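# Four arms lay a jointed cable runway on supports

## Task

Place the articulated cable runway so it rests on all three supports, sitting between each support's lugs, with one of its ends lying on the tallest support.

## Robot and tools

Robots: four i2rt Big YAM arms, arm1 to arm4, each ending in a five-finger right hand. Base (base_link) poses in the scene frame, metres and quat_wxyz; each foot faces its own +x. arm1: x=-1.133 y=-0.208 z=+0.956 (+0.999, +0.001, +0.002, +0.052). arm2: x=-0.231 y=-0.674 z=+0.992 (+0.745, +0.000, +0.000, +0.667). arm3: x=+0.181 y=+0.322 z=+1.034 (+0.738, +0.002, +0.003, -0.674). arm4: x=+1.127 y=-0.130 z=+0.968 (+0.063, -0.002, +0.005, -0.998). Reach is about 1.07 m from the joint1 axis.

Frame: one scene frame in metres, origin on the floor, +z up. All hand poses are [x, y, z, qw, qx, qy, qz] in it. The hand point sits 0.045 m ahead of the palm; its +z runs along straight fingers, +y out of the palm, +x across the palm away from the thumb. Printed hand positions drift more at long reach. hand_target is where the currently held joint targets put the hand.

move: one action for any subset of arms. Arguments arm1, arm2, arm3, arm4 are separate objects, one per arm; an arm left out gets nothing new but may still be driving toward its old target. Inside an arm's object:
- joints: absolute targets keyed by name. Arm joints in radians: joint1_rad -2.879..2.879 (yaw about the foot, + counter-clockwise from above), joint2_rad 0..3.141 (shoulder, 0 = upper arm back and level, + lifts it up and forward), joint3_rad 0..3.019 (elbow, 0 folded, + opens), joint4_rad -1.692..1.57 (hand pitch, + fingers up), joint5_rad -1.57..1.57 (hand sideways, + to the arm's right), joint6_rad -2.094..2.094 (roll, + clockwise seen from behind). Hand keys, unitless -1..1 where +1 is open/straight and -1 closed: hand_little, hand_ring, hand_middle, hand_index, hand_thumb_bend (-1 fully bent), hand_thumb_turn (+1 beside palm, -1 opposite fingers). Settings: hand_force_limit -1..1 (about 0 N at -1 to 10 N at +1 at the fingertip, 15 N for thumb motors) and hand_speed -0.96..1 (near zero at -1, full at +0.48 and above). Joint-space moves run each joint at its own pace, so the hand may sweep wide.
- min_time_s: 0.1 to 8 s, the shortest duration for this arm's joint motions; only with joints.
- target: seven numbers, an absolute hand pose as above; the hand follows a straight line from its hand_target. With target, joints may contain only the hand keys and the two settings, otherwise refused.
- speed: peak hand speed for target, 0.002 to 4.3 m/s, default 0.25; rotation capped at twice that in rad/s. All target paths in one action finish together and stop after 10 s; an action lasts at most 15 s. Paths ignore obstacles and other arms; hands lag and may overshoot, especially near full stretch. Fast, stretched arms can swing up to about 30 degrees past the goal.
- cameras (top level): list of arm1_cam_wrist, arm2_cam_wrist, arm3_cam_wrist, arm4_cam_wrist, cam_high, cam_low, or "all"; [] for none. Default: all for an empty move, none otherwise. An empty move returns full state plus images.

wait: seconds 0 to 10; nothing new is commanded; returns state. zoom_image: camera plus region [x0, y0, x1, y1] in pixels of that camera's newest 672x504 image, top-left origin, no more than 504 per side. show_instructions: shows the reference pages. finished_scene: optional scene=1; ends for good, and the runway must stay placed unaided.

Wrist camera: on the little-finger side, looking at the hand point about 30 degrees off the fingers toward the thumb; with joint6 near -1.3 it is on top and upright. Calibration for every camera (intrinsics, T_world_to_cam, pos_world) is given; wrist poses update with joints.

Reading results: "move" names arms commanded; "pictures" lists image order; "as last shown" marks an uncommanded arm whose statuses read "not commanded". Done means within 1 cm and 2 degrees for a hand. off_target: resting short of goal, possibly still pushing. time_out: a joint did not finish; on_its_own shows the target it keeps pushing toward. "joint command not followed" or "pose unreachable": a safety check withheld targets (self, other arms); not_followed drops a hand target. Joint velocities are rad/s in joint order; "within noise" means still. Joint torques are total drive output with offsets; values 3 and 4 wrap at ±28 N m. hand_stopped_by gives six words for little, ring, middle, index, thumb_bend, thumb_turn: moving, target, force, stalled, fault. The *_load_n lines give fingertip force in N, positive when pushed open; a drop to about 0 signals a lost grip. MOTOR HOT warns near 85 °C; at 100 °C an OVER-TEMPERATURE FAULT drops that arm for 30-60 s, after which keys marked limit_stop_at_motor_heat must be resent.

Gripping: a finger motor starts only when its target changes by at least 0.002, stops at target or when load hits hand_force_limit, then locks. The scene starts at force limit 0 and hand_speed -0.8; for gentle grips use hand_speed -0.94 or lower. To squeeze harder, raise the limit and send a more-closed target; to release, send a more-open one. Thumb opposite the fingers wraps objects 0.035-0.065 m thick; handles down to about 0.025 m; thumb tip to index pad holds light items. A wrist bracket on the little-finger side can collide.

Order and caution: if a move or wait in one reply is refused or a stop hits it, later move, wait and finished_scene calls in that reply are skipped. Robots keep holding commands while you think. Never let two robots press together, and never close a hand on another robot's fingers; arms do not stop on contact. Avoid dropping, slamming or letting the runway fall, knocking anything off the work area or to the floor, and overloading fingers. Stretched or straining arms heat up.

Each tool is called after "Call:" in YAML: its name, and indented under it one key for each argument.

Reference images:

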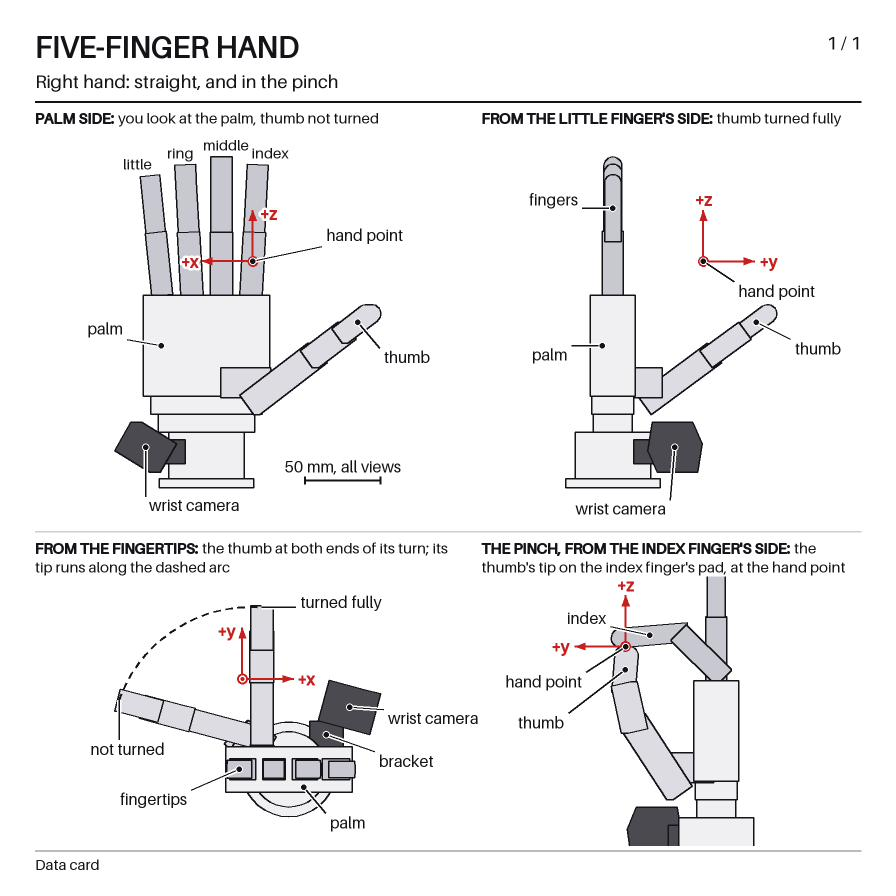

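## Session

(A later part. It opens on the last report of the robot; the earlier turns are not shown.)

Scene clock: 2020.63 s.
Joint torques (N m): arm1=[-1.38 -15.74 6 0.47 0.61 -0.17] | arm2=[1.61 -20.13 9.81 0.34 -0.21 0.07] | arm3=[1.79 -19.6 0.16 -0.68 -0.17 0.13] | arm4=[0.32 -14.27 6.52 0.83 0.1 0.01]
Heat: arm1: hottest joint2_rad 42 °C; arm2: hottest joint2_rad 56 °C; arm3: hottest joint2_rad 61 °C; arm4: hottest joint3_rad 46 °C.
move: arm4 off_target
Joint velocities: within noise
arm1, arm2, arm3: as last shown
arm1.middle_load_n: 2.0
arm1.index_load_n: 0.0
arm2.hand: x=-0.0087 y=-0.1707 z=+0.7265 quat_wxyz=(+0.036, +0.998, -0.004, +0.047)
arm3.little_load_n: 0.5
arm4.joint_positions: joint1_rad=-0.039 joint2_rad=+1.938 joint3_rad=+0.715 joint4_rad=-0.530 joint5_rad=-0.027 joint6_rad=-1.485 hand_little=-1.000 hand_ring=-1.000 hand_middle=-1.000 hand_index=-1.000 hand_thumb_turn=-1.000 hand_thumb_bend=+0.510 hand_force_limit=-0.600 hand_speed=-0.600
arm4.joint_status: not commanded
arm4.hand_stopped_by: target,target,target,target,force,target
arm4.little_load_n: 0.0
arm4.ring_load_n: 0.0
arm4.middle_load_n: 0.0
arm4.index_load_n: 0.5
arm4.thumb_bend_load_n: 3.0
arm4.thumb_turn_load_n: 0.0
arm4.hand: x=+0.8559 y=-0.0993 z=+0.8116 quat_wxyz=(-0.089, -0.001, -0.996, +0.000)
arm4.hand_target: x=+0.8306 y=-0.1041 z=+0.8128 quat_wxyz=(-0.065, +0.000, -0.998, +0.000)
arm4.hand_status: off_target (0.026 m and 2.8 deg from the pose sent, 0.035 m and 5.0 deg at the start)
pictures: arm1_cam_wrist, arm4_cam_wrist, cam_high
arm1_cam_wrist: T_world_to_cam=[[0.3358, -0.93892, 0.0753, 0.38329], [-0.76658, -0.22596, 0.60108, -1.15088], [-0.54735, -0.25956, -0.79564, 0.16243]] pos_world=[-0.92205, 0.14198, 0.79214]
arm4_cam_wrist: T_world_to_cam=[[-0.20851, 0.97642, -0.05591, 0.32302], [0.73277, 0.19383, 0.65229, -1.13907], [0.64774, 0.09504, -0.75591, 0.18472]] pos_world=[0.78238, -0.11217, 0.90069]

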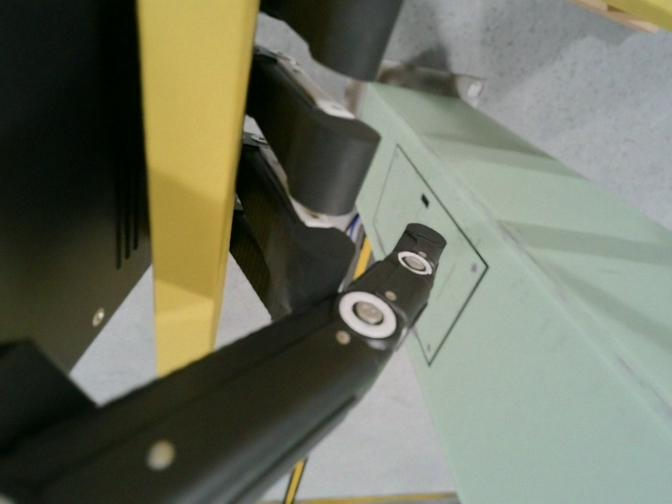

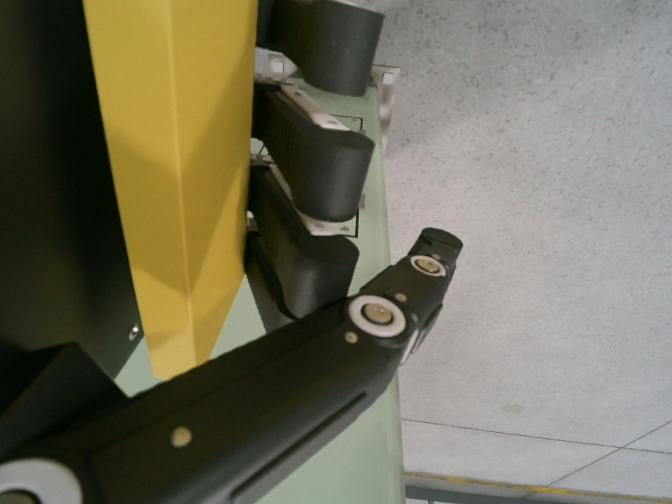

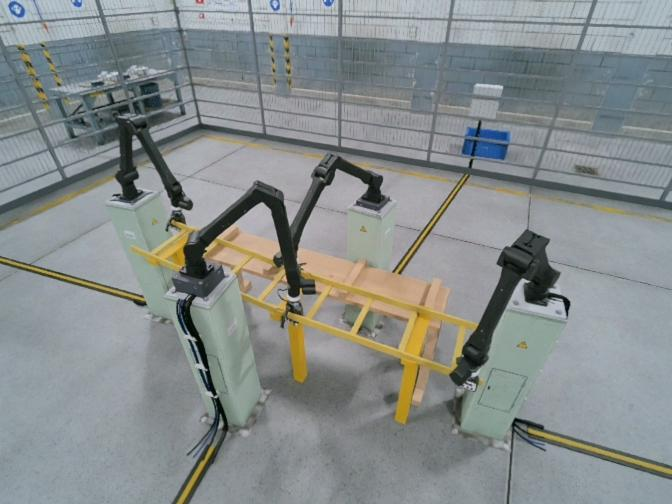

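Call:
move:
  arm2: {"target":[0.000,-0.130,0.736,0,0.9984,0,0.0567],"speed":0.03}
  arm3: {"target":[-0.134,0.167,0.714,0,0,1,0],"speed":0.03}
  cameras: ["cam_low","arm3_cam_wrist","arm2_cam_wrist"]

Call:
zoom_image:
  camera: "cam_low"
  region: [205, 285, 285, 355]

Call:
zoom_image:
  camera: "arm2_cam_wrist"
  region: [130, 260, 330, 440]

Call:
zoom_image:
  camera: "arm3_cam_wrist"
  region: [100, 260, 300, 440]

Scene clock: 2039.37 s.
Joint torques (N m): arm1=[-1.38 -15.56 6.02 0.5 0.6 -0.15] | arm2=[1.79 -18.26 10.4 1.17 -0.17 0.11] | arm3=[2.08 -16.85 1.14 -0.42 -0.16 0.17] | arm4=[0.97 -14.33 6.45 0.85 0.14 0.02]
Heat: arm1: hottest joint2_rad 42 °C; arm2: hottest joint2_rad 56 °C; arm3: hottest joint2_rad 61 °C; arm4: hottest joint3_rad 46 °C.
move: arm2 off_target; arm3 done
Joint velocities: within noise
arm1, arm4: as last shown
arm1.ring_load_n: 0.5
arm1.middle_load_n: 1.5
arm1.hand_target: x=-0.9585 y=+0.1520 z=+0.7087 quat_wxyz=(+0.000, +1.000, +0.000, +0.000)
arm2.joint_positions: joint1_rad=-0.278 joint2_rad=+2.549 joint3_rad=+1.701 joint4_rad=-0.758 joint5_rad=+0.113 joint6_rad=-0.379 hand_little=-0.990 hand_ring=-0.990 hand_middle=-0.989 hand_index=-0.989 hand_thumb_turn=-1.000 hand_thumb_bend=+1.000 hand_force_limit=+0.200 hand_speed=-0.700
arm2.joint_status: not commanded
arm2.hand_stopped_by: target,target,target,target,target,target
arm2.little_load_n: 0.0
arm2.ring_load_n: 0.0
arm2.middle_load_n: 0.5
arm2.index_load_n: 0.0
arm2.thumb_bend_load_n: 0.0
arm2.thumb_turn_load_n: 0.0
arm2.hand: x=-0.0086 y=-0.1707 z=+0.7256 quat_wxyz=(+0.037, +0.998, -0.003, +0.046)
arm2.hand_target: x=-0.0008 y=-0.1315 z=+0.7382 quat_wxyz=(+0.000, +0.998, +0.000, +0.057)
arm2.hand_status: off_target (0.043 m and 4.5 deg from the pose sent, 0.043 m and 4.3 deg at the start)
arm3.joint_positions: joint1_rad=-1.116 joint2_rad=+2.442 joint3_rad=+1.003 joint4_rad=-0.134 joint5_rad=-0.002 joint6_rad=-1.038 hand_little=-1.000 hand_ring=-1.000 hand_middle=-1.000 hand_index=-0.999 hand_thumb_turn=-1.000 hand_thumb_bend=+0.518 hand_force_limit=-0.600 hand_speed=-0.700
arm3.joint_status: not commanded
arm3.hand_stopped_by: target,target,target,target,force,target
arm3.little_load_n: 0.5
arm3.ring_load_n: 0.0
arm3.middle_load_n: 0.0
arm3.index_load_n: 4.5
arm3.thumb_bend_load_n: 4.0
arm3.thumb_turn_load_n: 0.0
arm3.hand: x=-0.1345 y=+0.1752 z=+0.7087 quat_wxyz=(-0.001, +0.006, -1.000, -0.003)
arm3.hand_target: x=-0.1338 y=+0.1672 z=+0.7138 quat_wxyz=(+0.000, +0.000, -1.000, +0.000)
arm3.hand_status: done (0.010 m and 0.8 deg from the pose sent, 0.010 m and 1.0 deg at the start)
arm4.joint_positions: joint1_rad=-0.039 joint2_rad=+1.938 joint3_rad=+0.716 joint4_rad=-0.530 joint5_rad=-0.027 joint6_rad=-1.485 hand_little=-1.000 hand_ring=-1.000 hand_middle=-1.000 hand_index=-1.000 hand_thumb_turn=-1.000 hand_thumb_bend=+0.510 hand_force_limit=-0.600 hand_speed=-0.600
arm4.index_load_n: 1.0
arm4.thumb_bend_load_n: 3.5
arm4.hand: x=+0.8551 y=-0.0994 z=+0.8116 quat_wxyz=(-0.089, -0.001, -0.996, +0.000)
arm4.hand_target: x=+0.8304 y=-0.1041 z=+0.8128 quat_wxyz=(-0.065, +0.000, -0.998, +0.000)
pictures: arm2_cam_wrist, arm3_cam_wrist, cam_low
arm2_cam_wrist: T_world_to_cam=[[0.18846, -0.97954, 0.07066, -0.20988], [-0.89725, -0.14248, 0.41789, -0.33095], [-0.39927, -0.14215, -0.90574, 0.74492]] pos_world=[0.04003, -0.14685, 0.82784]
arm3_cam_wrist: T_world_to_cam=[[-0.25556, 0.96591, -0.04119, -0.171], [0.84301, 0.24349, 0.47963, -0.26343], [0.47331, 0.08786, -0.8765, 0.78638]] pos_world=[-0.19383, 0.16023, 0.80857]

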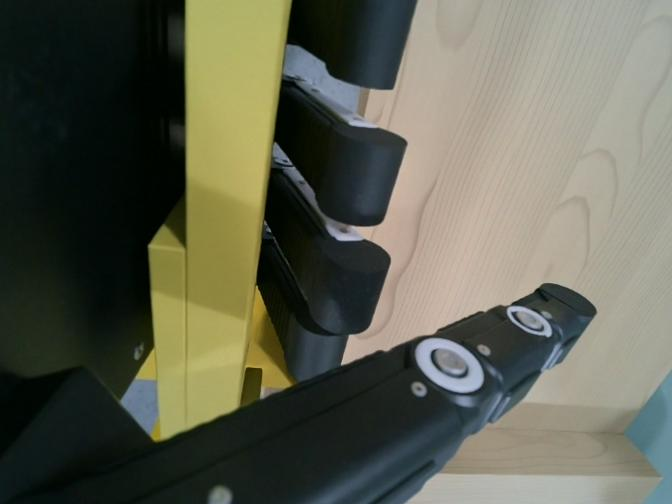

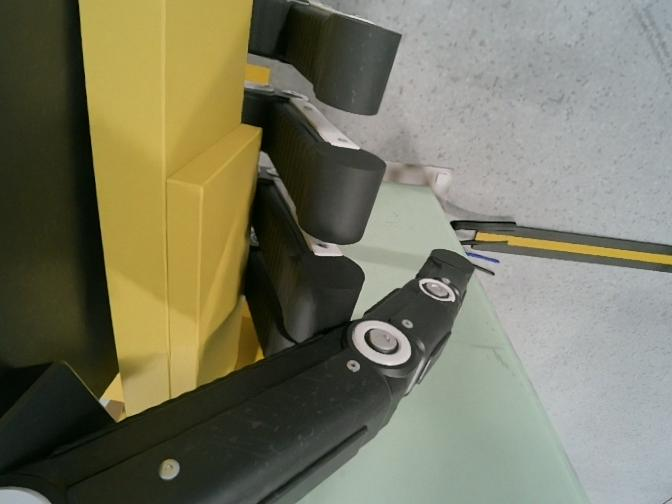

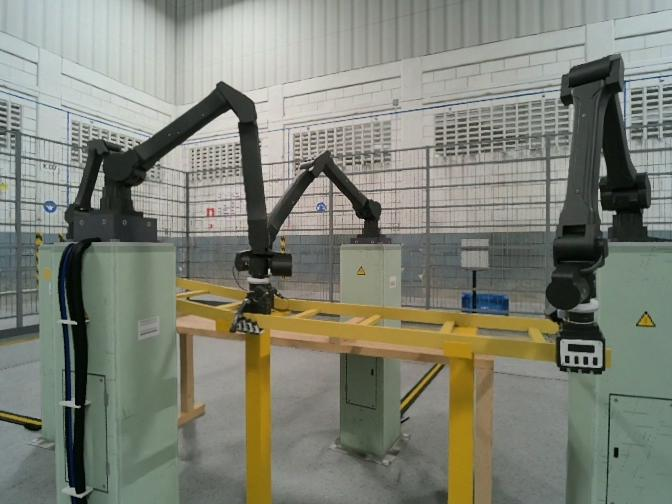

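Scaled by 6.300 from the camera's image (finer frame: 960x720).

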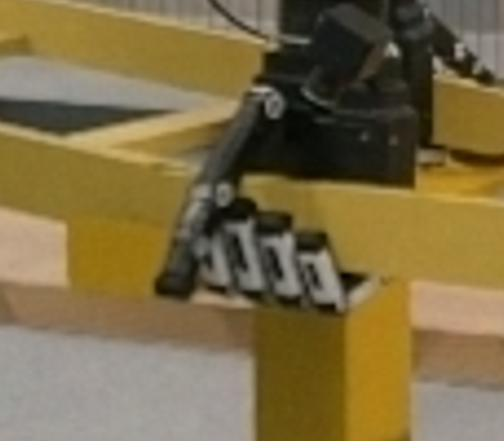

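Scaled by 2.520 from the camera's image (finer frame: 960x720).

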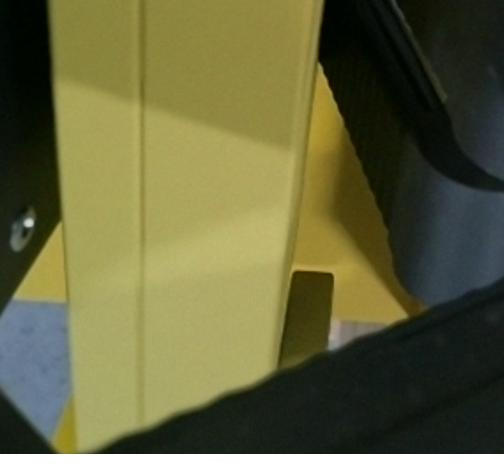

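Scaled by 2.520 from the camera's image (finer frame: 960x720).

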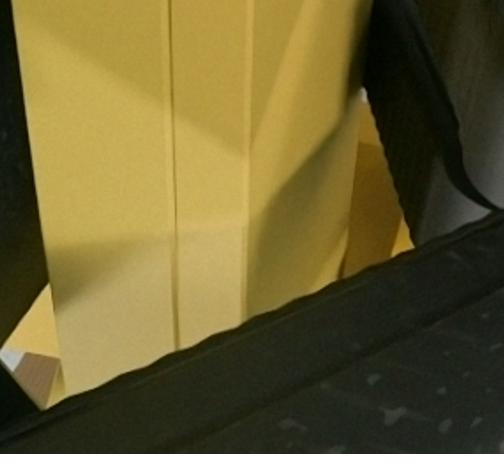

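Call:
move:
  arm2: {"target":[0.000,-0.130,0.762,0,0.9984,0,0.0567],"speed":0.03}

Call:
move:
  arm2: {"target":[0.030,-0.130,0.768,0,0.9984,0,0.0567],"speed":0.03}
  cameras: ["cam_low","arm3_cam_wrist","arm2_cam_wrist","cam_high"]

Call:
zoom_image:
  camera: "arm2_cam_wrist"
  region: [130, 260, 330, 440]

Scene clock: 2091.43 s.
Joint torques (N m): arm1=[-1.38 -15.74 5.98 0.46 0.61 -0.16] | arm2=[1.67 -21.36 8.76 0.02 -0.21 0.08] | arm3=[1.9 -17.03 1.14 -0.34 -0.16 0.17] | arm4=[-0.15 -14.21 6.5 0.66 0.12 0]
Heat: arm1: hottest joint2_rad 42 °C; arm2: hottest joint2_rad 56 °C; arm3: hottest joint2_rad 56 °C; arm4: hottest joint3_rad 44 °C.
move: arm2 off_target
Joint velocities: within noise
arm1, arm3, arm4: as last shown
arm1.ring_load_n: 0.0
arm2.joint_positions: joint1_rad=-0.278 joint2_rad=+2.549 joint3_rad=+1.701 joint4_rad=-0.765 joint5_rad=+0.113 joint6_rad=-0.379 hand_little=-0.990 hand_ring=-0.990 hand_middle=-0.989 hand_index=-0.989 hand_thumb_turn=-1.000 hand_thumb_bend=+1.000 hand_force_limit=+0.200 hand_speed=-0.700
arm2.joint_status: not commanded
arm2.hand_stopped_by: target,target,target,target,target,target
arm2.little_load_n: 0.0
arm2.ring_load_n: 0.0
arm2.middle_load_n: 0.5
arm2.index_load_n: 0.0
arm2.thumb_bend_load_n: 0.0
arm2.thumb_turn_load_n: -0.5
arm2.hand: x=-0.0092 y=-0.1723 z=+0.7261 quat_wxyz=(+0.040, +0.998, -0.003, +0.045)
arm2.hand_target: x=-0.0008 y=-0.1318 z=+0.7628 quat_wxyz=(+0.000, +0.998, +0.000, +0.057)
arm2.hand_status: off_target (0.056 m and 4.8 deg from the pose sent, 0.055 m and 4.5 deg at the start)
arm3.little_load_n: 0.0
arm3.hand_target: x=-0.1339 y=+0.1672 z=+0.7138 quat_wxyz=(+0.000, +0.000, -1.000, +0.000)
pictures: none

Scene clock: 2092.97 s.
Joint torques (N m): arm1=[-1.44 -15.56 5.98 0.47 0.6 -0.16] | arm2=[-1.32 -21.19 10.41 -0.25 0.26 -0.18] | arm3=[2.08 -16.91 1.17 -0.34 -0.16 0.17] | arm4=[0.38 -14.15 6.58 0.65 0.1 0.05]
Heat: arm1: hottest joint2_rad 42 °C; arm2: hottest joint2_rad 56 °C; arm3: hottest joint2_rad 56 °C; arm4: hottest joint3_rad 44 °C.
move: arm2 off_target
Joint velocities: within noise
arm1, arm3, arm4: as last shown
arm2.joint_positions: joint1_rad=-0.288 joint2_rad=+2.555 joint3_rad=+1.719 joint4_rad=-0.789 joint5_rad=+0.101 joint6_rad=-0.396 hand_little=-0.990 hand_ring=-0.990 hand_middle=-0.989 hand_index=-0.989 hand_thumb_turn=-1.000 hand_thumb_bend=+1.000 hand_force_limit=+0.200 hand_speed=-0.700
arm2.joint_status: not commanded
arm2.hand_stopped_by: target,target,target,target,target,target
arm2.little_load_n: 0.0
arm2.ring_load_n: 0.5
arm2.middle_load_n: 0.5
arm2.index_load_n: 2.5
arm2.thumb_bend_load_n: 0.0
arm2.thumb_turn_load_n: 0.0
arm2.hand: x=-0.0047 y=-0.1728 z=+0.7284 quat_wxyz=(+0.044, +0.998, +0.000, +0.036)
arm2.hand_target: x=+0.0291 y=-0.1330 z=+0.7699 quat_wxyz=(+0.000, +0.998, +0.000, +0.058)
arm2.hand_status: off_target (0.068 m and 5.6 deg from the pose sent, 0.071 m and 4.8 deg at the start)
arm3.index_load_n: 4.0
arm4.hand_target: x=+0.8304 y=-0.1041 z=+0.8129 quat_wxyz=(-0.065, +0.000, -0.998, +0.000)
pictures: arm2_cam_wrist, arm3_cam_wrist, cam_high, cam_low
arm2_cam_wrist: T_world_to_cam=[[0.19492, -0.97754, 0.08007, -0.21936], [-0.88839, -0.14137, 0.43678, -0.34245], [-0.41565, -0.15627, -0.896, 0.73905]] pos_world=[0.04572, -0.14736, 0.82932]
arm3_cam_wrist: T_world_to_cam=[[-0.25556, 0.96591, -0.04119, -0.171], [0.84301, 0.24349, 0.47963, -0.26343], [0.47331, 0.08786, -0.8765, 0.78638]] pos_world=[-0.19383, 0.16023, 0.80857]

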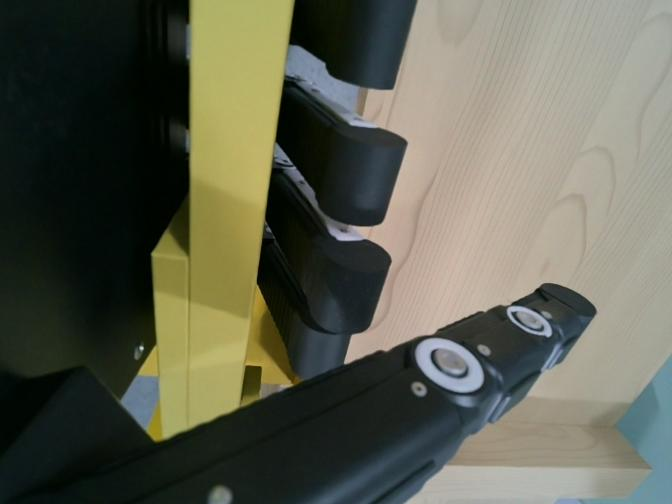

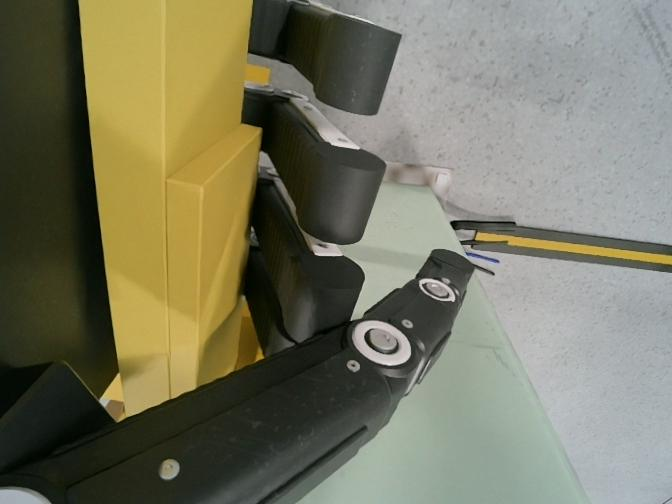

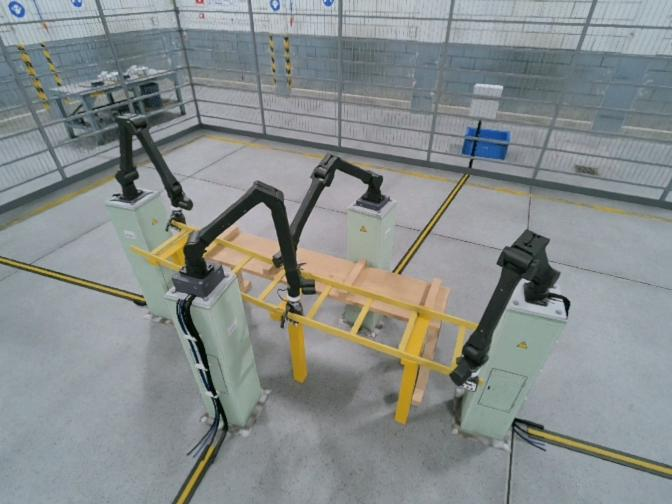

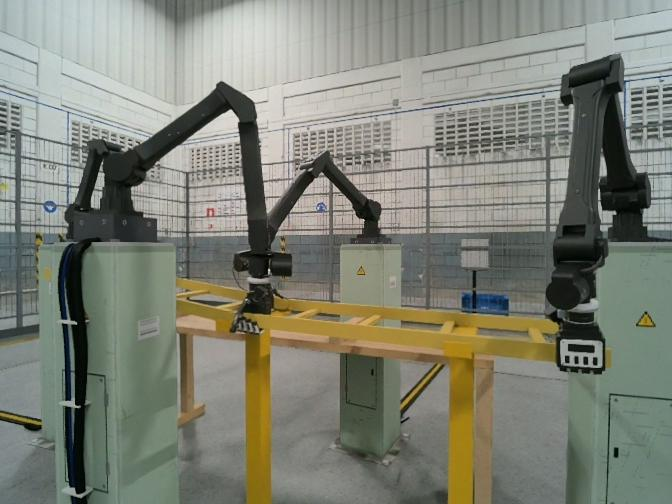

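Scaled by 2.520 from the camera's image (finer frame: 960x720).

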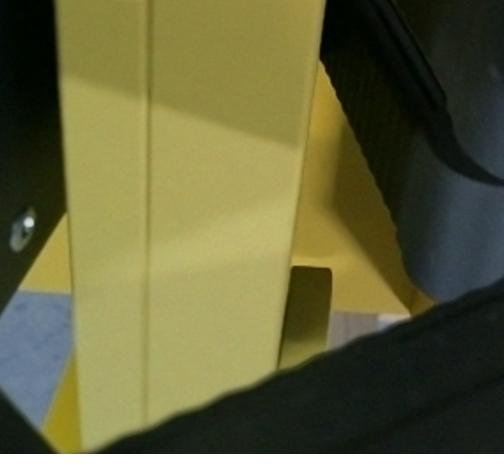

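Call:
move:
  arm2: {"target":[0.030,-0.155,0.775,0,0.9984,0,0.0567],"speed":0.03}
  cameras: ["arm3_cam_wrist","arm2_cam_wrist"]

Call:
zoom_image:
  camera: "arm2_cam_wrist"
  region: [130, 260, 330, 440]

Scene clock: 2103.83 s.
Joint torques (N m): arm1=[-1.38 -15.62 5.94 0.47 0.61 -0.16] | arm2=[-2.49 -24.06 5.2 0.13 0.46 -0.27] | arm3=[1.96 -17.03 1.14 -0.36 -0.16 0.18] | arm4=[-0.32 -14.33 6.54 0.79 0.06 0.01]
Heat: arm1: hottest joint2_rad 42 °C; arm2: hottest joint2_rad 57 °C; arm3: hottest joint2_rad 55 °C; arm4: hottest joint3_rad 44 °C.
move: arm2 off_target
Joint velocities: within noise
arm1, arm3, arm4: as last shown
arm1.hand: x=-0.9842 y=+0.1196 z=+0.6988 quat_wxyz=(+0.035, +0.999, +0.000, -0.022)
arm2.joint_positions: joint1_rad=-0.291 joint2_rad=+2.543 joint3_rad=+1.689 joint4_rad=-0.750 joint5_rad=+0.095 joint6_rad=-0.405 hand_little=-0.990 hand_ring=-0.990 hand_middle=-0.989 hand_index=-0.989 hand_thumb_turn=-1.000 hand_thumb_bend=+1.000 hand_force_limit=+0.200 hand_speed=-0.700
arm2.joint_status: not commanded
arm2.hand_stopped_by: target,target,target,target,target,target
arm2.little_load_n: 0.0
arm2.ring_load_n: 0.0
arm2.middle_load_n: 0.0
arm2.index_load_n: 0.0
arm2.thumb_bend_load_n: -0.5
arm2.thumb_turn_load_n: 0.0
arm2.hand: x=-0.0044 y=-0.1745 z=+0.7264 quat_wxyz=(+0.033, +0.999, +0.003, +0.037)
arm2.hand_target: x=+0.0291 y=-0.1567 z=+0.7733 quat_wxyz=(+0.001, +0.998, +0.000, +0.058)
arm2.hand_status: off_target (0.063 m and 4.4 deg from the pose sent, 0.061 m and 5.6 deg at the start)
arm3.joint_positions: joint1_rad=-1.115 joint2_rad=+2.442 joint3_rad=+1.003 joint4_rad=-0.134 joint5_rad=-0.002 joint6_rad=-1.038 hand_little=-1.000 hand_ring=-1.000 hand_middle=-1.000 hand_index=-0.999 hand_thumb_turn=-1.000 hand_thumb_bend=+0.518 hand_force_limit=-0.600 hand_speed=-0.700
arm3.little_load_n: 0.5
arm3.hand: x=-0.1345 y=+0.1751 z=+0.7087 quat_wxyz=(-0.001, +0.007, -1.000, -0.003)
arm3.hand_target: x=-0.1338 y=+0.1671 z=+0.7138 quat_wxyz=(+0.000, +0.000, -1.000, +0.000)
pictures: arm2_cam_wrist, arm3_cam_wrist
arm2_cam_wrist: T_world_to_cam=[[0.20114, -0.97777, 0.0593, -0.20585], [-0.88812, -0.15648, 0.43215, -0.34094], [-0.41326, -0.13959, -0.89985, 0.74288]] pos_world=[0.04562, -0.15093, 0.82802]
arm3_cam_wrist: T_world_to_cam=[[-0.25589, 0.96583, -0.04123, -0.17089], [0.84296, 0.2438, 0.47957, -0.2635], [0.47323, 0.08796, -0.87653, 0.78634]] pos_world=[-0.19373, 0.16013, 0.80857]

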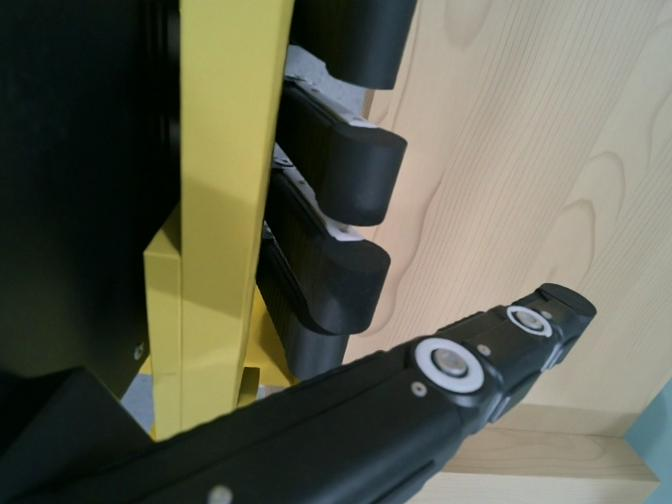

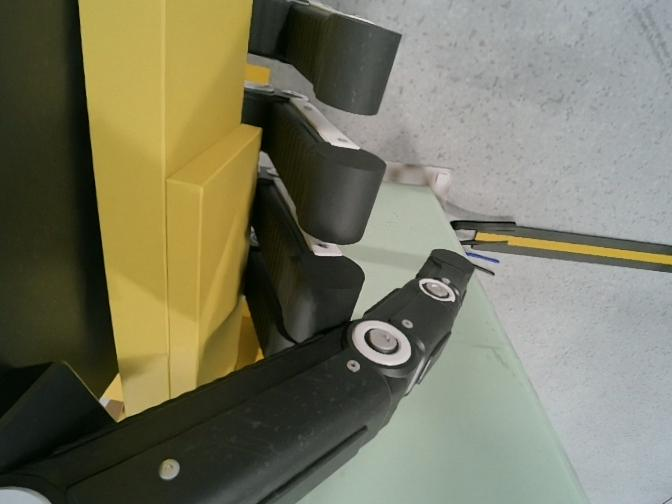

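Scaled by 2.520 from the camera's image (finer frame: 960x720).

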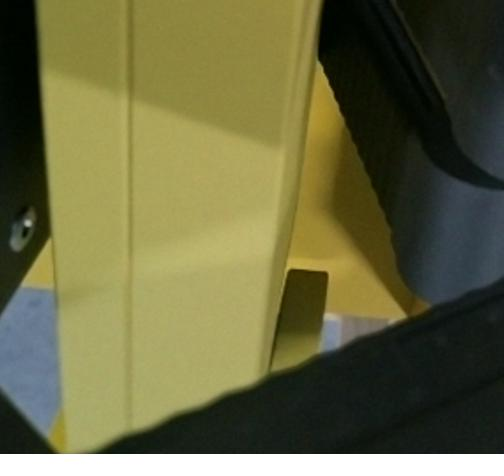

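Call:
move:
  arm2: {"target":[0.012,-0.155,0.775,0,0.9984,0,0.0567],"speed":0.03,"joints":{"hand_index":-0.84,"hand_middle":-0.84,"hand_ring":-0.84,"hand_little":-0.84}}
  cameras: ["arm3_cam_wrist","arm2_cam_wrist"]

Scene clock: 2124.30 s.
Joint torques (N m): arm1=[-1.32 -15.79 5.98 0.49 0.6 -0.16] | arm2=[-0.62 -24.18 4.55 -0.02 0.34 -0.04] | arm3=[2.02 -16.97 1.11 -0.32 -0.17 0.16] | arm4=[-0.44 -13.86 6.12 0.76 0.08 -0.01]
Heat: arm1: hottest joint2_rad 42 °C; arm2: hottest joint2_rad 54 °C; arm3: hottest joint2_rad 55 °C; arm4: hottest joint3_rad 44 °C.
move: arm2 off_target
Joint velocities: within noise
arm1, arm3, arm4: as last shown
arm1.joint_positions: joint1_rad=+1.028 joint2_rad=+2.304 joint3_rad=+1.061 joint4_rad=-0.409 joint5_rad=-0.006 joint6_rad=-0.439 hand_little=-1.000 hand_ring=-1.000 hand_middle=-0.999 hand_index=-0.875 hand_thumb_turn=-1.000 hand_thumb_bend=+0.491 hand_force_limit=-0.600 hand_speed=-0.600
arm1.hand: x=-0.9842 y=+0.1196 z=+0.6985 quat_wxyz=(+0.035, +0.999, +0.000, -0.022)
arm1.hand_target: x=-0.9584 y=+0.1521 z=+0.7087 quat_wxyz=(+0.000, +1.000, +0.000, +0.000)
arm2.joint_positions: joint1_rad=-0.289 joint2_rad=+2.529 joint3_rad=+1.668 joint4_rad=-0.727 joint5_rad=+0.097 joint6_rad=-0.400 hand_little=-0.840 hand_ring=-0.840 hand_middle=-0.840 hand_index=-0.841 hand_thumb_turn=-1.000 hand_thumb_bend=+1.000 hand_force_limit=+0.200 hand_speed=-0.700
arm2.joint_status: all done
arm2.hand_stopped_by: target,target,target,target,target,target
arm2.little_load_n: 0.0
arm2.ring_load_n: 0.0
arm2.middle_load_n: 0.0
arm2.index_load_n: -2.5
arm2.thumb_bend_load_n: 0.0
arm2.thumb_turn_load_n: 0.0
arm2.hand: x=-0.0053 y=-0.1745 z=+0.7281 quat_wxyz=(+0.027, +0.999, +0.001, +0.041)
arm2.hand_target: x=+0.0115 y=-0.1560 z=+0.7730 quat_wxyz=(+0.000, +0.998, +0.000, +0.057)
arm2.hand_status: off_target (0.054 m and 3.5 deg from the pose sent, 0.055 m and 4.4 deg at the start)
arm3.joint_positions: joint1_rad=-1.115 joint2_rad=+2.442 joint3_rad=+1.003 joint4_rad=-0.134 joint5_rad=-0.002 joint6_rad=-1.038 hand_little=-1.000 hand_ring=-1.000 hand_middle=-1.000 hand_index=-1.000 hand_thumb_turn=-1.000 hand_thumb_bend=+0.518 hand_force_limit=-0.600 hand_speed=-0.700
arm3.little_load_n: 0.0
arm3.index_load_n: 2.0
arm3.thumb_bend_load_n: 3.5
arm3.hand_target: x=-0.1339 y=+0.1672 z=+0.7138 quat_wxyz=(+0.000, +0.000, -1.000, +0.000)
arm4.hand: x=+0.8553 y=-0.0994 z=+0.8114 quat_wxyz=(-0.089, -0.001, -0.996, +0.000)
arm4.hand_target: x=+0.8305 y=-0.1041 z=+0.8129 quat_wxyz=(-0.065, +0.000, -0.998, +0.000)
pictures: arm2_cam_wrist, arm3_cam_wrist
arm2_cam_wrist: T_world_to_cam=[[0.19744, -0.97915, 0.0478, -0.19763], [-0.89201, -0.15921, 0.42305, -0.33627], [-0.40662, -0.12616, -0.90484, 0.74999]] pos_world=[0.04402, -0.15242, 0.83033]
arm3_cam_wrist: T_world_to_cam=[[-0.25589, 0.96583, -0.04123, -0.17089], [0.84296, 0.2438, 0.47957, -0.2635], [0.47323, 0.08796, -0.87653, 0.78634]] pos_world=[-0.19373, 0.16013, 0.80857]

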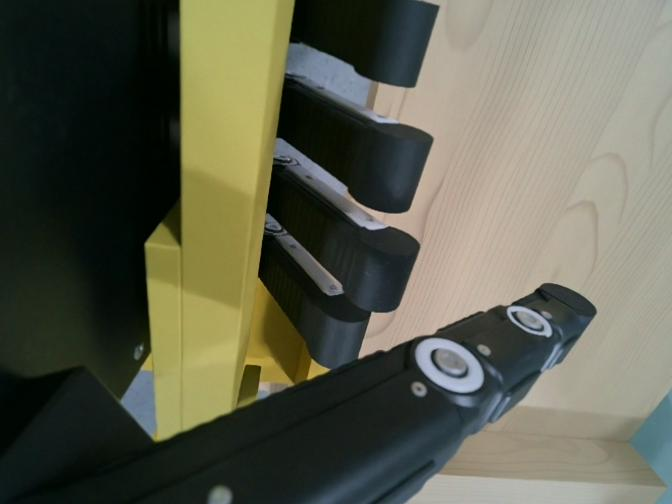

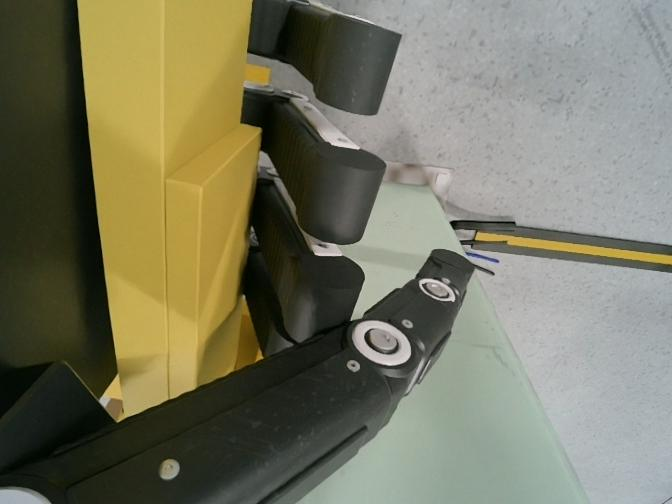

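Call:
move:
  arm2: {"target":[0.040,-0.155,0.782,0,0.9984,0,0.0567],"speed":0.03}
  cameras: ["arm2_cam_wrist"]

Call:
zoom_image:
  camera: "arm2_cam_wrist"
  region: [230, 260, 430, 440]

Scene clock: 2138.57 s.
Joint torques (N m): arm1=[-1.49 -15.74 5.87 0.43 0.6 -0.17] | arm2=[-3.08 -23.36 7.54 -1.36 0.61 -0.37] | arm3=[2.02 -16.97 1.14 -0.27 -0.16 0.17] | arm4=[-0.21 -14.1 6.6 0.85 0.13 0]
Heat: arm1: hottest joint2_rad 42 °C; arm2: hottest joint2_rad 54 °C; arm3: hottest joint2_rad 54 °C; arm4: hottest joint3_rad 44 °C.
move: arm2 off_target
Joint velocities: within noise
arm1, arm3, arm4: as last shown
arm2.joint_positions: joint1_rad=-0.292 joint2_rad=+2.529 joint3_rad=+1.669 joint4_rad=-0.727 joint5_rad=+0.090 joint6_rad=-0.412 hand_little=-0.840 hand_ring=-0.840 hand_middle=-0.840 hand_index=-0.841 hand_thumb_turn=-1.000 hand_thumb_bend=+1.000 hand_force_limit=+0.200 hand_speed=-0.700
arm2.joint_status: not commanded
arm2.hand_stopped_by: target,target,target,target,target,target
arm2.little_load_n: 0.0
arm2.ring_load_n: 0.0
arm2.middle_load_n: 0.0
arm2.index_load_n: -3.0
arm2.thumb_bend_load_n: 0.0
arm2.thumb_turn_load_n: 0.0
arm2.hand: x=-0.0039 y=-0.1747 z=+0.7282 quat_wxyz=(+0.025, +0.999, +0.005, +0.038)
arm2.hand_target: x=+0.0387 y=-0.1573 z=+0.7801 quat_wxyz=(+0.000, +0.998, +0.000, +0.058)
arm2.hand_status: off_target (0.072 m and 3.6 deg from the pose sent, 0.073 m and 3.5 deg at the start)
arm4.thumb_bend_load_n: 3.0
arm2_cam_wrist: T_world_to_cam=[[0.20617, -0.97751, 0.04439, -0.1954], [-0.88789, -0.16781, 0.42836, -0.34046], [-0.41128, -0.12773, -0.90252, 0.7487]] pos_world=[0.04592, -0.15251, 0.83022]

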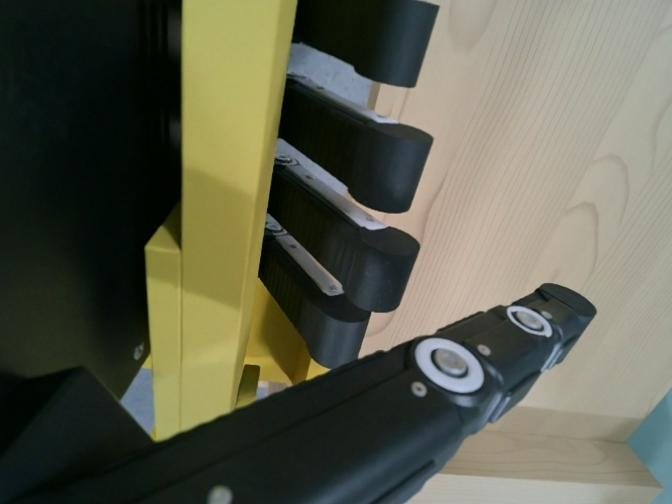

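Scaled by 2.520 from the camera's image (finer frame: 960x720).

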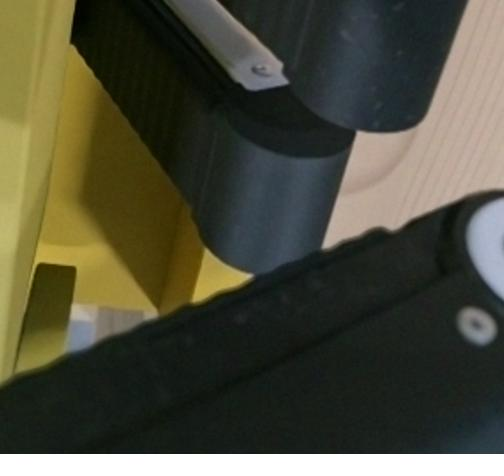

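Call:
move:
  arm1: {"target":[-0.958,0.153,0.696,0,1,0,0],"speed":0.02}
  arm2: {"target":[0.000,-0.148,0.820,0,0.9984,0,0.0567],"speed":0.04,"joints":{"hand_index":-0.94,"hand_middle":-0.94,"hand_ring":-0.94,"hand_little":-0.94}}
  arm3: {"target":[-0.134,0.167,0.765,0,0,1,0],"speed":0.04}
  arm4: {"target":[0.830,-0.104,0.804,0.065,0,0.9979,0],"speed":0.02}
  cameras: ["arm2_cam_wrist","cam_low","cam_high"]

Scene clock: 2190.80 s.
Joint torques (N m): arm1=[-1.2 -15.56 5.67 0.62 0.34 -0.16] | arm2=[1.08 -25.23 5.45 -1.39 0.24 0.05] | arm3=[1.79 -22.71 -0.18 -1.24 -0.03 0.17] | arm4=[0.44 -13.8 5.96 0.55 0.08 0.05]
Heat: arm1: hottest joint2_rad 41 °C; arm2: hottest joint2_rad 56 °C; arm3: hottest joint2_rad 54 °C; arm4: hottest joint3_rad 44 °C.
move: arm1 off_target; arm2 off_target; arm3 off_target; arm4 off_target
Joint velocities: within noise
arm1.joint_positions: joint1_rad=+1.028 joint2_rad=+2.328 joint3_rad=+1.072 joint4_rad=-0.393 joint5_rad=+0.000 joint6_rad=-0.439 hand_little=-1.000 hand_ring=-1.000 hand_middle=-0.999 hand_index=-0.874 hand_thumb_turn=-1.000 hand_thumb_bend=+0.491 hand_force_limit=-0.600 hand_speed=-0.600
arm1.joint_status: not commanded
arm1.hand_stopped_by: target,target,target,force,force,target
arm1.little_load_n: 0.0
arm1.ring_load_n: 0.0
arm1.middle_load_n: 1.5
arm1.index_load_n: 1.5
arm1.thumb_bend_load_n: 3.0
arm1.thumb_turn_load_n: 0.5
arm1.hand: x=-0.9827 y=+0.1199 z=+0.6893 quat_wxyz=(+0.035, +0.999, +0.001, -0.019)
arm1.hand_target: x=-0.9583 y=+0.1521 z=+0.6978 quat_wxyz=(+0.000, +1.000, +0.000, +0.001)
arm1.hand_status: off_target (0.042 m and 4.6 deg from the pose sent, 0.043 m and 4.7 deg at the start)
arm2.joint_positions: joint1_rad=-0.284 joint2_rad=+2.479 joint3_rad=+1.648 joint4_rad=-0.760 joint5_rad=+0.101 joint6_rad=-0.386 hand_little=-0.940 hand_ring=-0.940 hand_middle=-0.940 hand_index=-0.939 hand_thumb_turn=-1.000 hand_thumb_bend=+1.000 hand_force_limit=+0.200 hand_speed=-0.700
arm2.joint_status: all done
arm2.hand_stopped_by: target,target,target,target,target,target
arm2.little_load_n: 0.0
arm2.ring_load_n: 0.0
arm2.middle_load_n: 1.5
arm2.index_load_n: 2.0
arm2.thumb_bend_load_n: 0.0
arm2.thumb_turn_load_n: 0.0
arm2.hand: x=-0.0084 y=-0.1739 z=+0.7530 quat_wxyz=(+0.028, +0.999, -0.003, +0.043)
arm2.hand_target: x=-0.0006 y=-0.1496 z=+0.8156 quat_wxyz=(+0.000, +0.998, +0.000, +0.057)
arm2.hand_status: off_target (0.072 m and 3.6 deg from the pose sent, 0.096 m and 3.7 deg at the start)
arm3.joint_positions: joint1_rad=-1.115 joint2_rad=+2.371 joint3_rad=+0.966 joint4_rad=-0.187 joint5_rad=-0.006 joint6_rad=-1.040 hand_little=-1.000 hand_ring=-1.000 hand_middle=-1.000 hand_index=-1.000 hand_thumb_turn=-1.000 hand_thumb_bend=+0.518 hand_force_limit=-0.600 hand_speed=-0.700
arm3.joint_status: not commanded
arm3.hand_stopped_by: target,target,target,target,force,target
arm3.little_load_n: 3.5
arm3.ring_load_n: 1.0
arm3.middle_load_n: 0.0
arm3.index_load_n: 1.0
arm3.thumb_bend_load_n: 4.0
arm3.thumb_turn_load_n: 0.0
arm3.hand: x=-0.1286 y=+0.1777 z=+0.7349 quat_wxyz=(-0.010, +0.007, -1.000, -0.007)
arm3.hand_target: x=-0.1335 y=+0.1678 z=+0.7622 quat_wxyz=(+0.000, +0.000, -1.000, +0.000)
arm3.hand_status: off_target (0.032 m and 1.6 deg from the pose sent, 0.057 m and 0.8 deg at the start)
arm4.joint_positions: joint1_rad=-0.039 joint2_rad=+1.961 joint3_rad=+0.725 joint4_rad=-0.502 joint5_rad=-0.027 joint6_rad=-1.485 hand_little=-1.000 hand_ring=-1.000 hand_middle=-1.000 hand_index=-1.000 hand_thumb_turn=-1.000 hand_thumb_bend=+0.510 hand_force_limit=-0.600 hand_speed=-0.600
arm4.joint_status: not commanded
arm4.hand_stopped_by: target,target,target,target,force,target
arm4.little_load_n: 0.0
arm4.ring_load_n: 0.0
arm4.middle_load_n: 0.0
arm4.index_load_n: 1.0
arm4.thumb_bend_load_n: 3.5
arm4.thumb_turn_load_n: 0.0
arm4.hand: x=+0.8489 y=-0.0998 z=+0.8041 quat_wxyz=(-0.082, -0.001, -0.997, +0.001)
arm4.hand_target: x=+0.8303 y=-0.1041 z=+0.8045 quat_wxyz=(-0.065, +0.000, -0.998, +0.000)
arm4.hand_status: off_target (0.019 m and 1.9 deg from the pose sent, 0.027 m and 2.8 deg at the start)
pictures: arm2_cam_wrist, cam_high, cam_low
arm2_cam_wrist: T_world_to_cam=[[0.18923, -0.98057, 0.05168, -0.20091], [-0.89469, -0.15049, 0.42057, -0.3461], [-0.40462, -0.12582, -0.90579, 0.77225]] pos_world=[0.04083, -0.15193, 0.85543]

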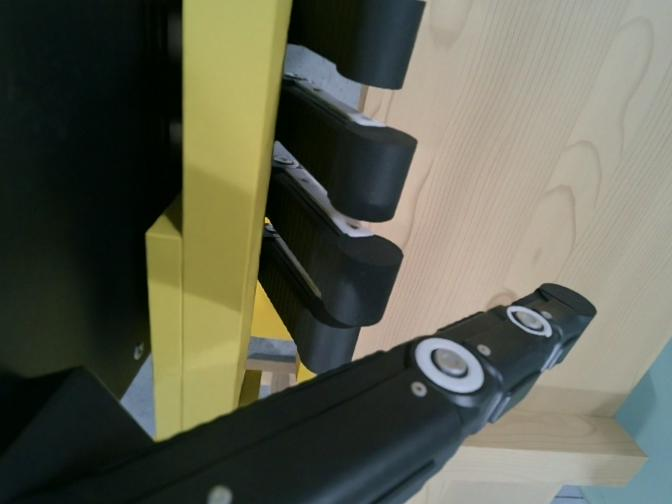

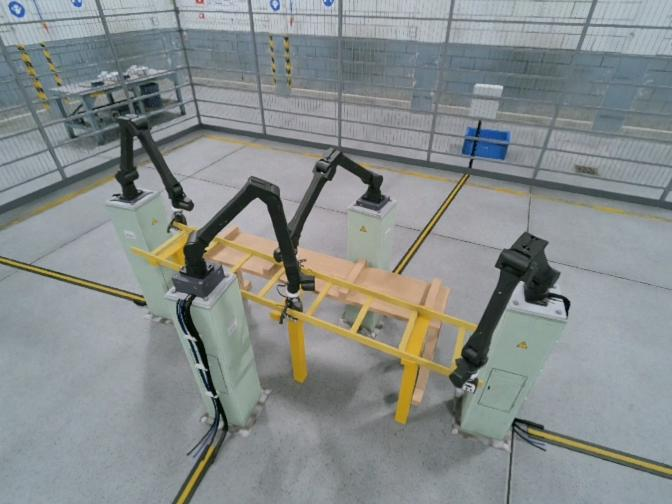

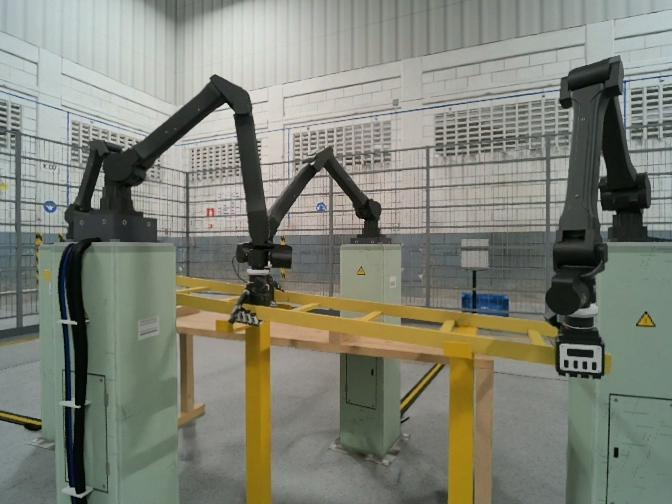

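Call:
move:
  arm1: {"target":[-0.958,0.153,0.685,0,1,0,0],"speed":0.02}
  arm2: {"target":[0.000,-0.148,0.852,0,0.9984,0,0.0567],"speed":0.04}
  arm3: {"target":[-0.134,0.167,0.794,0.0,0.02,1,0],"speed":0.04}
  arm4: {"target":[0.830,-0.104,0.797,0.065,0,0.9979,0],"speed":0.02}
  cameras: ["arm2_cam_wrist","cam_low","cam_high"]

Call:
zoom_image:
  camera: "cam_low"
  region: [205, 270, 285, 340]

Call:
zoom_image:
  camera: "cam_high"
  region: [380, 280, 460, 380]

Scene clock: 2200.20 s.
Joint torques (N m): arm1=[-1.44 -15.5 5.29 0.53 0.11 -0.18] | arm2=[1.32 -25.76 5.75 -1.5 0.47 0.06] | arm3=[1.38 -22.48 0.46 -1.39 0.16 0.36] | arm4=[-0.67 -14.39 5.74 0.58 0.11 -0.03]
Heat: arm1: hottest joint2_rad 41 °C; arm2: hottest joint2_rad 59 °C; arm3: hottest joint2_rad 55 °C; arm4: hottest joint3_rad 44 °C.
move: arm1 off_target; arm2 off_target; arm3 off_target; arm4 off_target
Joint velocities: within noise
arm1.joint_positions: joint1_rad=+1.028 joint2_rad=+2.356 joint3_rad=+1.086 joint4_rad=-0.373 joint5_rad=+0.005 joint6_rad=-0.439 hand_little=-1.000 hand_ring=-1.000 hand_middle=-0.999 hand_index=-0.874 hand_thumb_turn=-1.000 hand_thumb_bend=+0.491 hand_force_limit=-0.600 hand_speed=-0.600
arm1.joint_status: not commanded
arm1.hand_stopped_by: target,target,target,force,force,target
arm1.little_load_n: 0.0
arm1.ring_load_n: 0.0
arm1.middle_load_n: 1.0
arm1.index_load_n: 2.0
arm1.thumb_bend_load_n: 3.0
arm1.thumb_turn_load_n: 0.0
arm1.hand: x=-0.9804 y=+0.1224 z=+0.6785 quat_wxyz=(+0.033, +0.999, +0.001, -0.015)
arm1.hand_target: x=-0.9582 y=+0.1523 z=+0.6865 quat_wxyz=(+0.000, +1.000, +0.000, +0.001)
arm1.hand_status: off_target (0.038 m and 4.2 deg from the pose sent, 0.041 m and 4.6 deg at the start)
arm2.joint_positions: joint1_rad=-0.283 joint2_rad=+2.429 joint3_rad=+1.639 joint4_rad=-0.813 joint5_rad=+0.093 joint6_rad=-0.386 hand_little=-0.940 hand_ring=-0.940 hand_middle=-0.940 hand_index=-0.939 hand_thumb_turn=-1.000 hand_thumb_bend=+1.000 hand_force_limit=+0.200 hand_speed=-0.700
arm2.joint_status: not commanded
arm2.hand_stopped_by: target,target,target,target,target,target
arm2.little_load_n: 2.5
arm2.ring_load_n: 0.0
arm2.middle_load_n: 1.0
arm2.index_load_n: 0.0
arm2.thumb_bend_load_n: -0.5
arm2.thumb_turn_load_n: 0.0
arm2.hand: x=-0.0105 y=-0.1743 z=+0.7816 quat_wxyz=(+0.032, +0.999, -0.003, +0.037)
arm2.hand_target: x=-0.0008 y=-0.1500 z=+0.8475 quat_wxyz=(+0.000, +0.998, +0.000, +0.057)
arm2.hand_status: off_target (0.076 m and 4.3 deg from the pose sent, 0.103 m and 3.6 deg at the start)
arm3.joint_positions: joint1_rad=-1.115 joint2_rad=+2.294 joint3_rad=+0.939 joint4_rad=-0.242 joint5_rad=-0.010 joint6_rad=-1.026 hand_little=-1.000 hand_ring=-1.000 hand_middle=-1.000 hand_index=-1.000 hand_thumb_turn=-1.000 hand_thumb_bend=+0.518 hand_force_limit=-0.600 hand_speed=-0.700
arm3.joint_status: not commanded
arm3.hand_stopped_by: target,target,target,target,force,target
arm3.little_load_n: 4.5
arm3.ring_load_n: 0.0
arm3.middle_load_n: -0.5
arm3.index_load_n: 3.0
arm3.thumb_bend_load_n: 4.0
arm3.thumb_turn_load_n: 0.0
arm3.hand: x=-0.1271 y=+0.1765 z=+0.7623 quat_wxyz=(-0.014, +0.001, -1.000, -0.006)
arm3.hand_target: x=-0.1334 y=+0.1678 z=+0.7910 quat_wxyz=(+0.000, -0.020, -1.000, +0.000)
arm3.hand_status: off_target (0.034 m and 2.9 deg from the pose sent, 0.060 m and 3.4 deg at the start)
arm4.joint_positions: joint1_rad=-0.039 joint2_rad=+1.984 joint3_rad=+0.728 joint4_rad=-0.483 joint5_rad=-0.027 joint6_rad=-1.485 hand_little=-1.000 hand_ring=-1.000 hand_middle=-1.000 hand_index=-1.000 hand_thumb_turn=-1.000 hand_thumb_bend=+0.510 hand_force_limit=-0.600 hand_speed=-0.600
arm4.joint_status: not commanded
arm4.hand_stopped_by: target,target,target,target,force,target
arm4.little_load_n: 0.0
arm4.ring_load_n: 0.0
arm4.middle_load_n: 0.0
arm4.index_load_n: 1.0
arm4.thumb_bend_load_n: 3.5
arm4.thumb_turn_load_n: 0.0
arm4.hand: x=+0.8493 y=-0.0996 z=+0.7967 quat_wxyz=(-0.083, -0.001, -0.997, +0.001)
arm4.hand_target: x=+0.8303 y=-0.1041 z=+0.7975 quat_wxyz=(-0.065, +0.000, -0.998, +0.000)
arm4.hand_status: off_target (0.020 m and 2.0 deg from the pose sent, 0.021 m and 1.9 deg at the start)
pictures: arm2_cam_wrist, cam_high, cam_low
arm2_cam_wrist: T_world_to_cam=[[0.18963, -0.98022, 0.05658, -0.20618], [-0.8896, -0.14714, 0.4324, -0.36871], [-0.41552, -0.13233, -0.89991, 0.79134]] pos_world=[0.03992, -0.15164, 0.88322]

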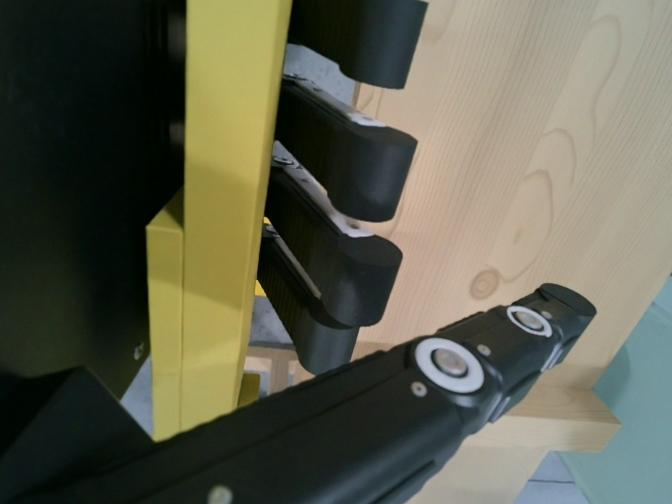

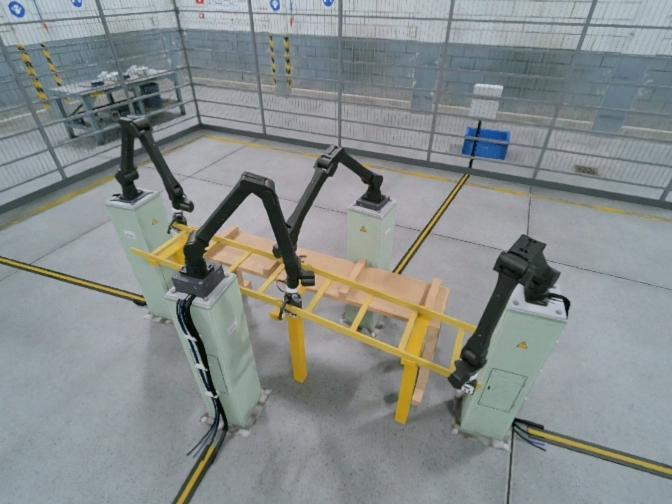

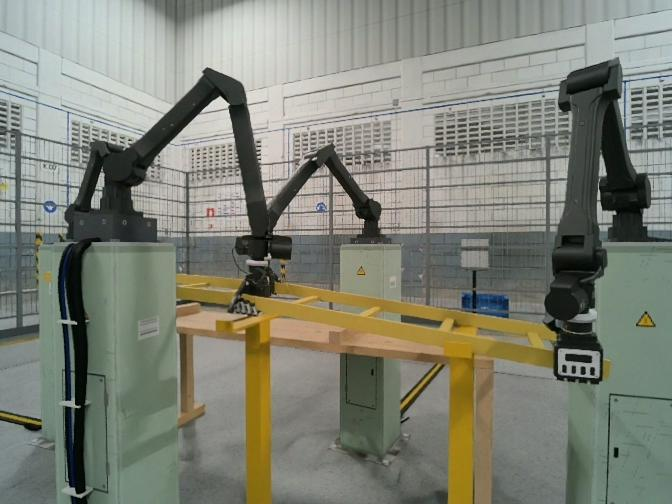

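Scaled by 6.300 from the camera's image (finer frame: 960x720).

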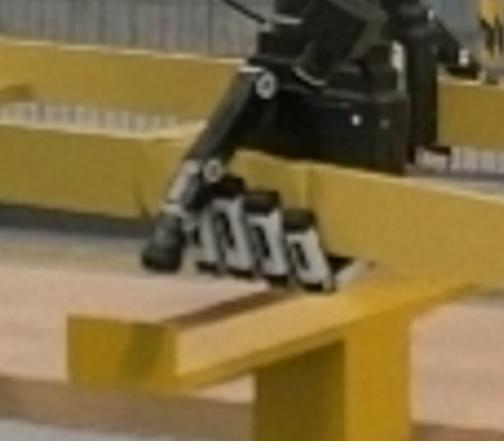

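Scaled by 5.040 from the camera's image (finer frame: 960x720).

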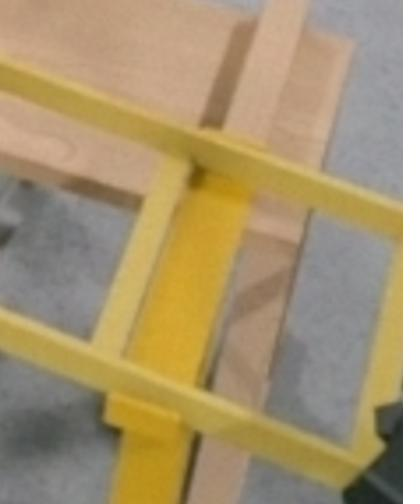

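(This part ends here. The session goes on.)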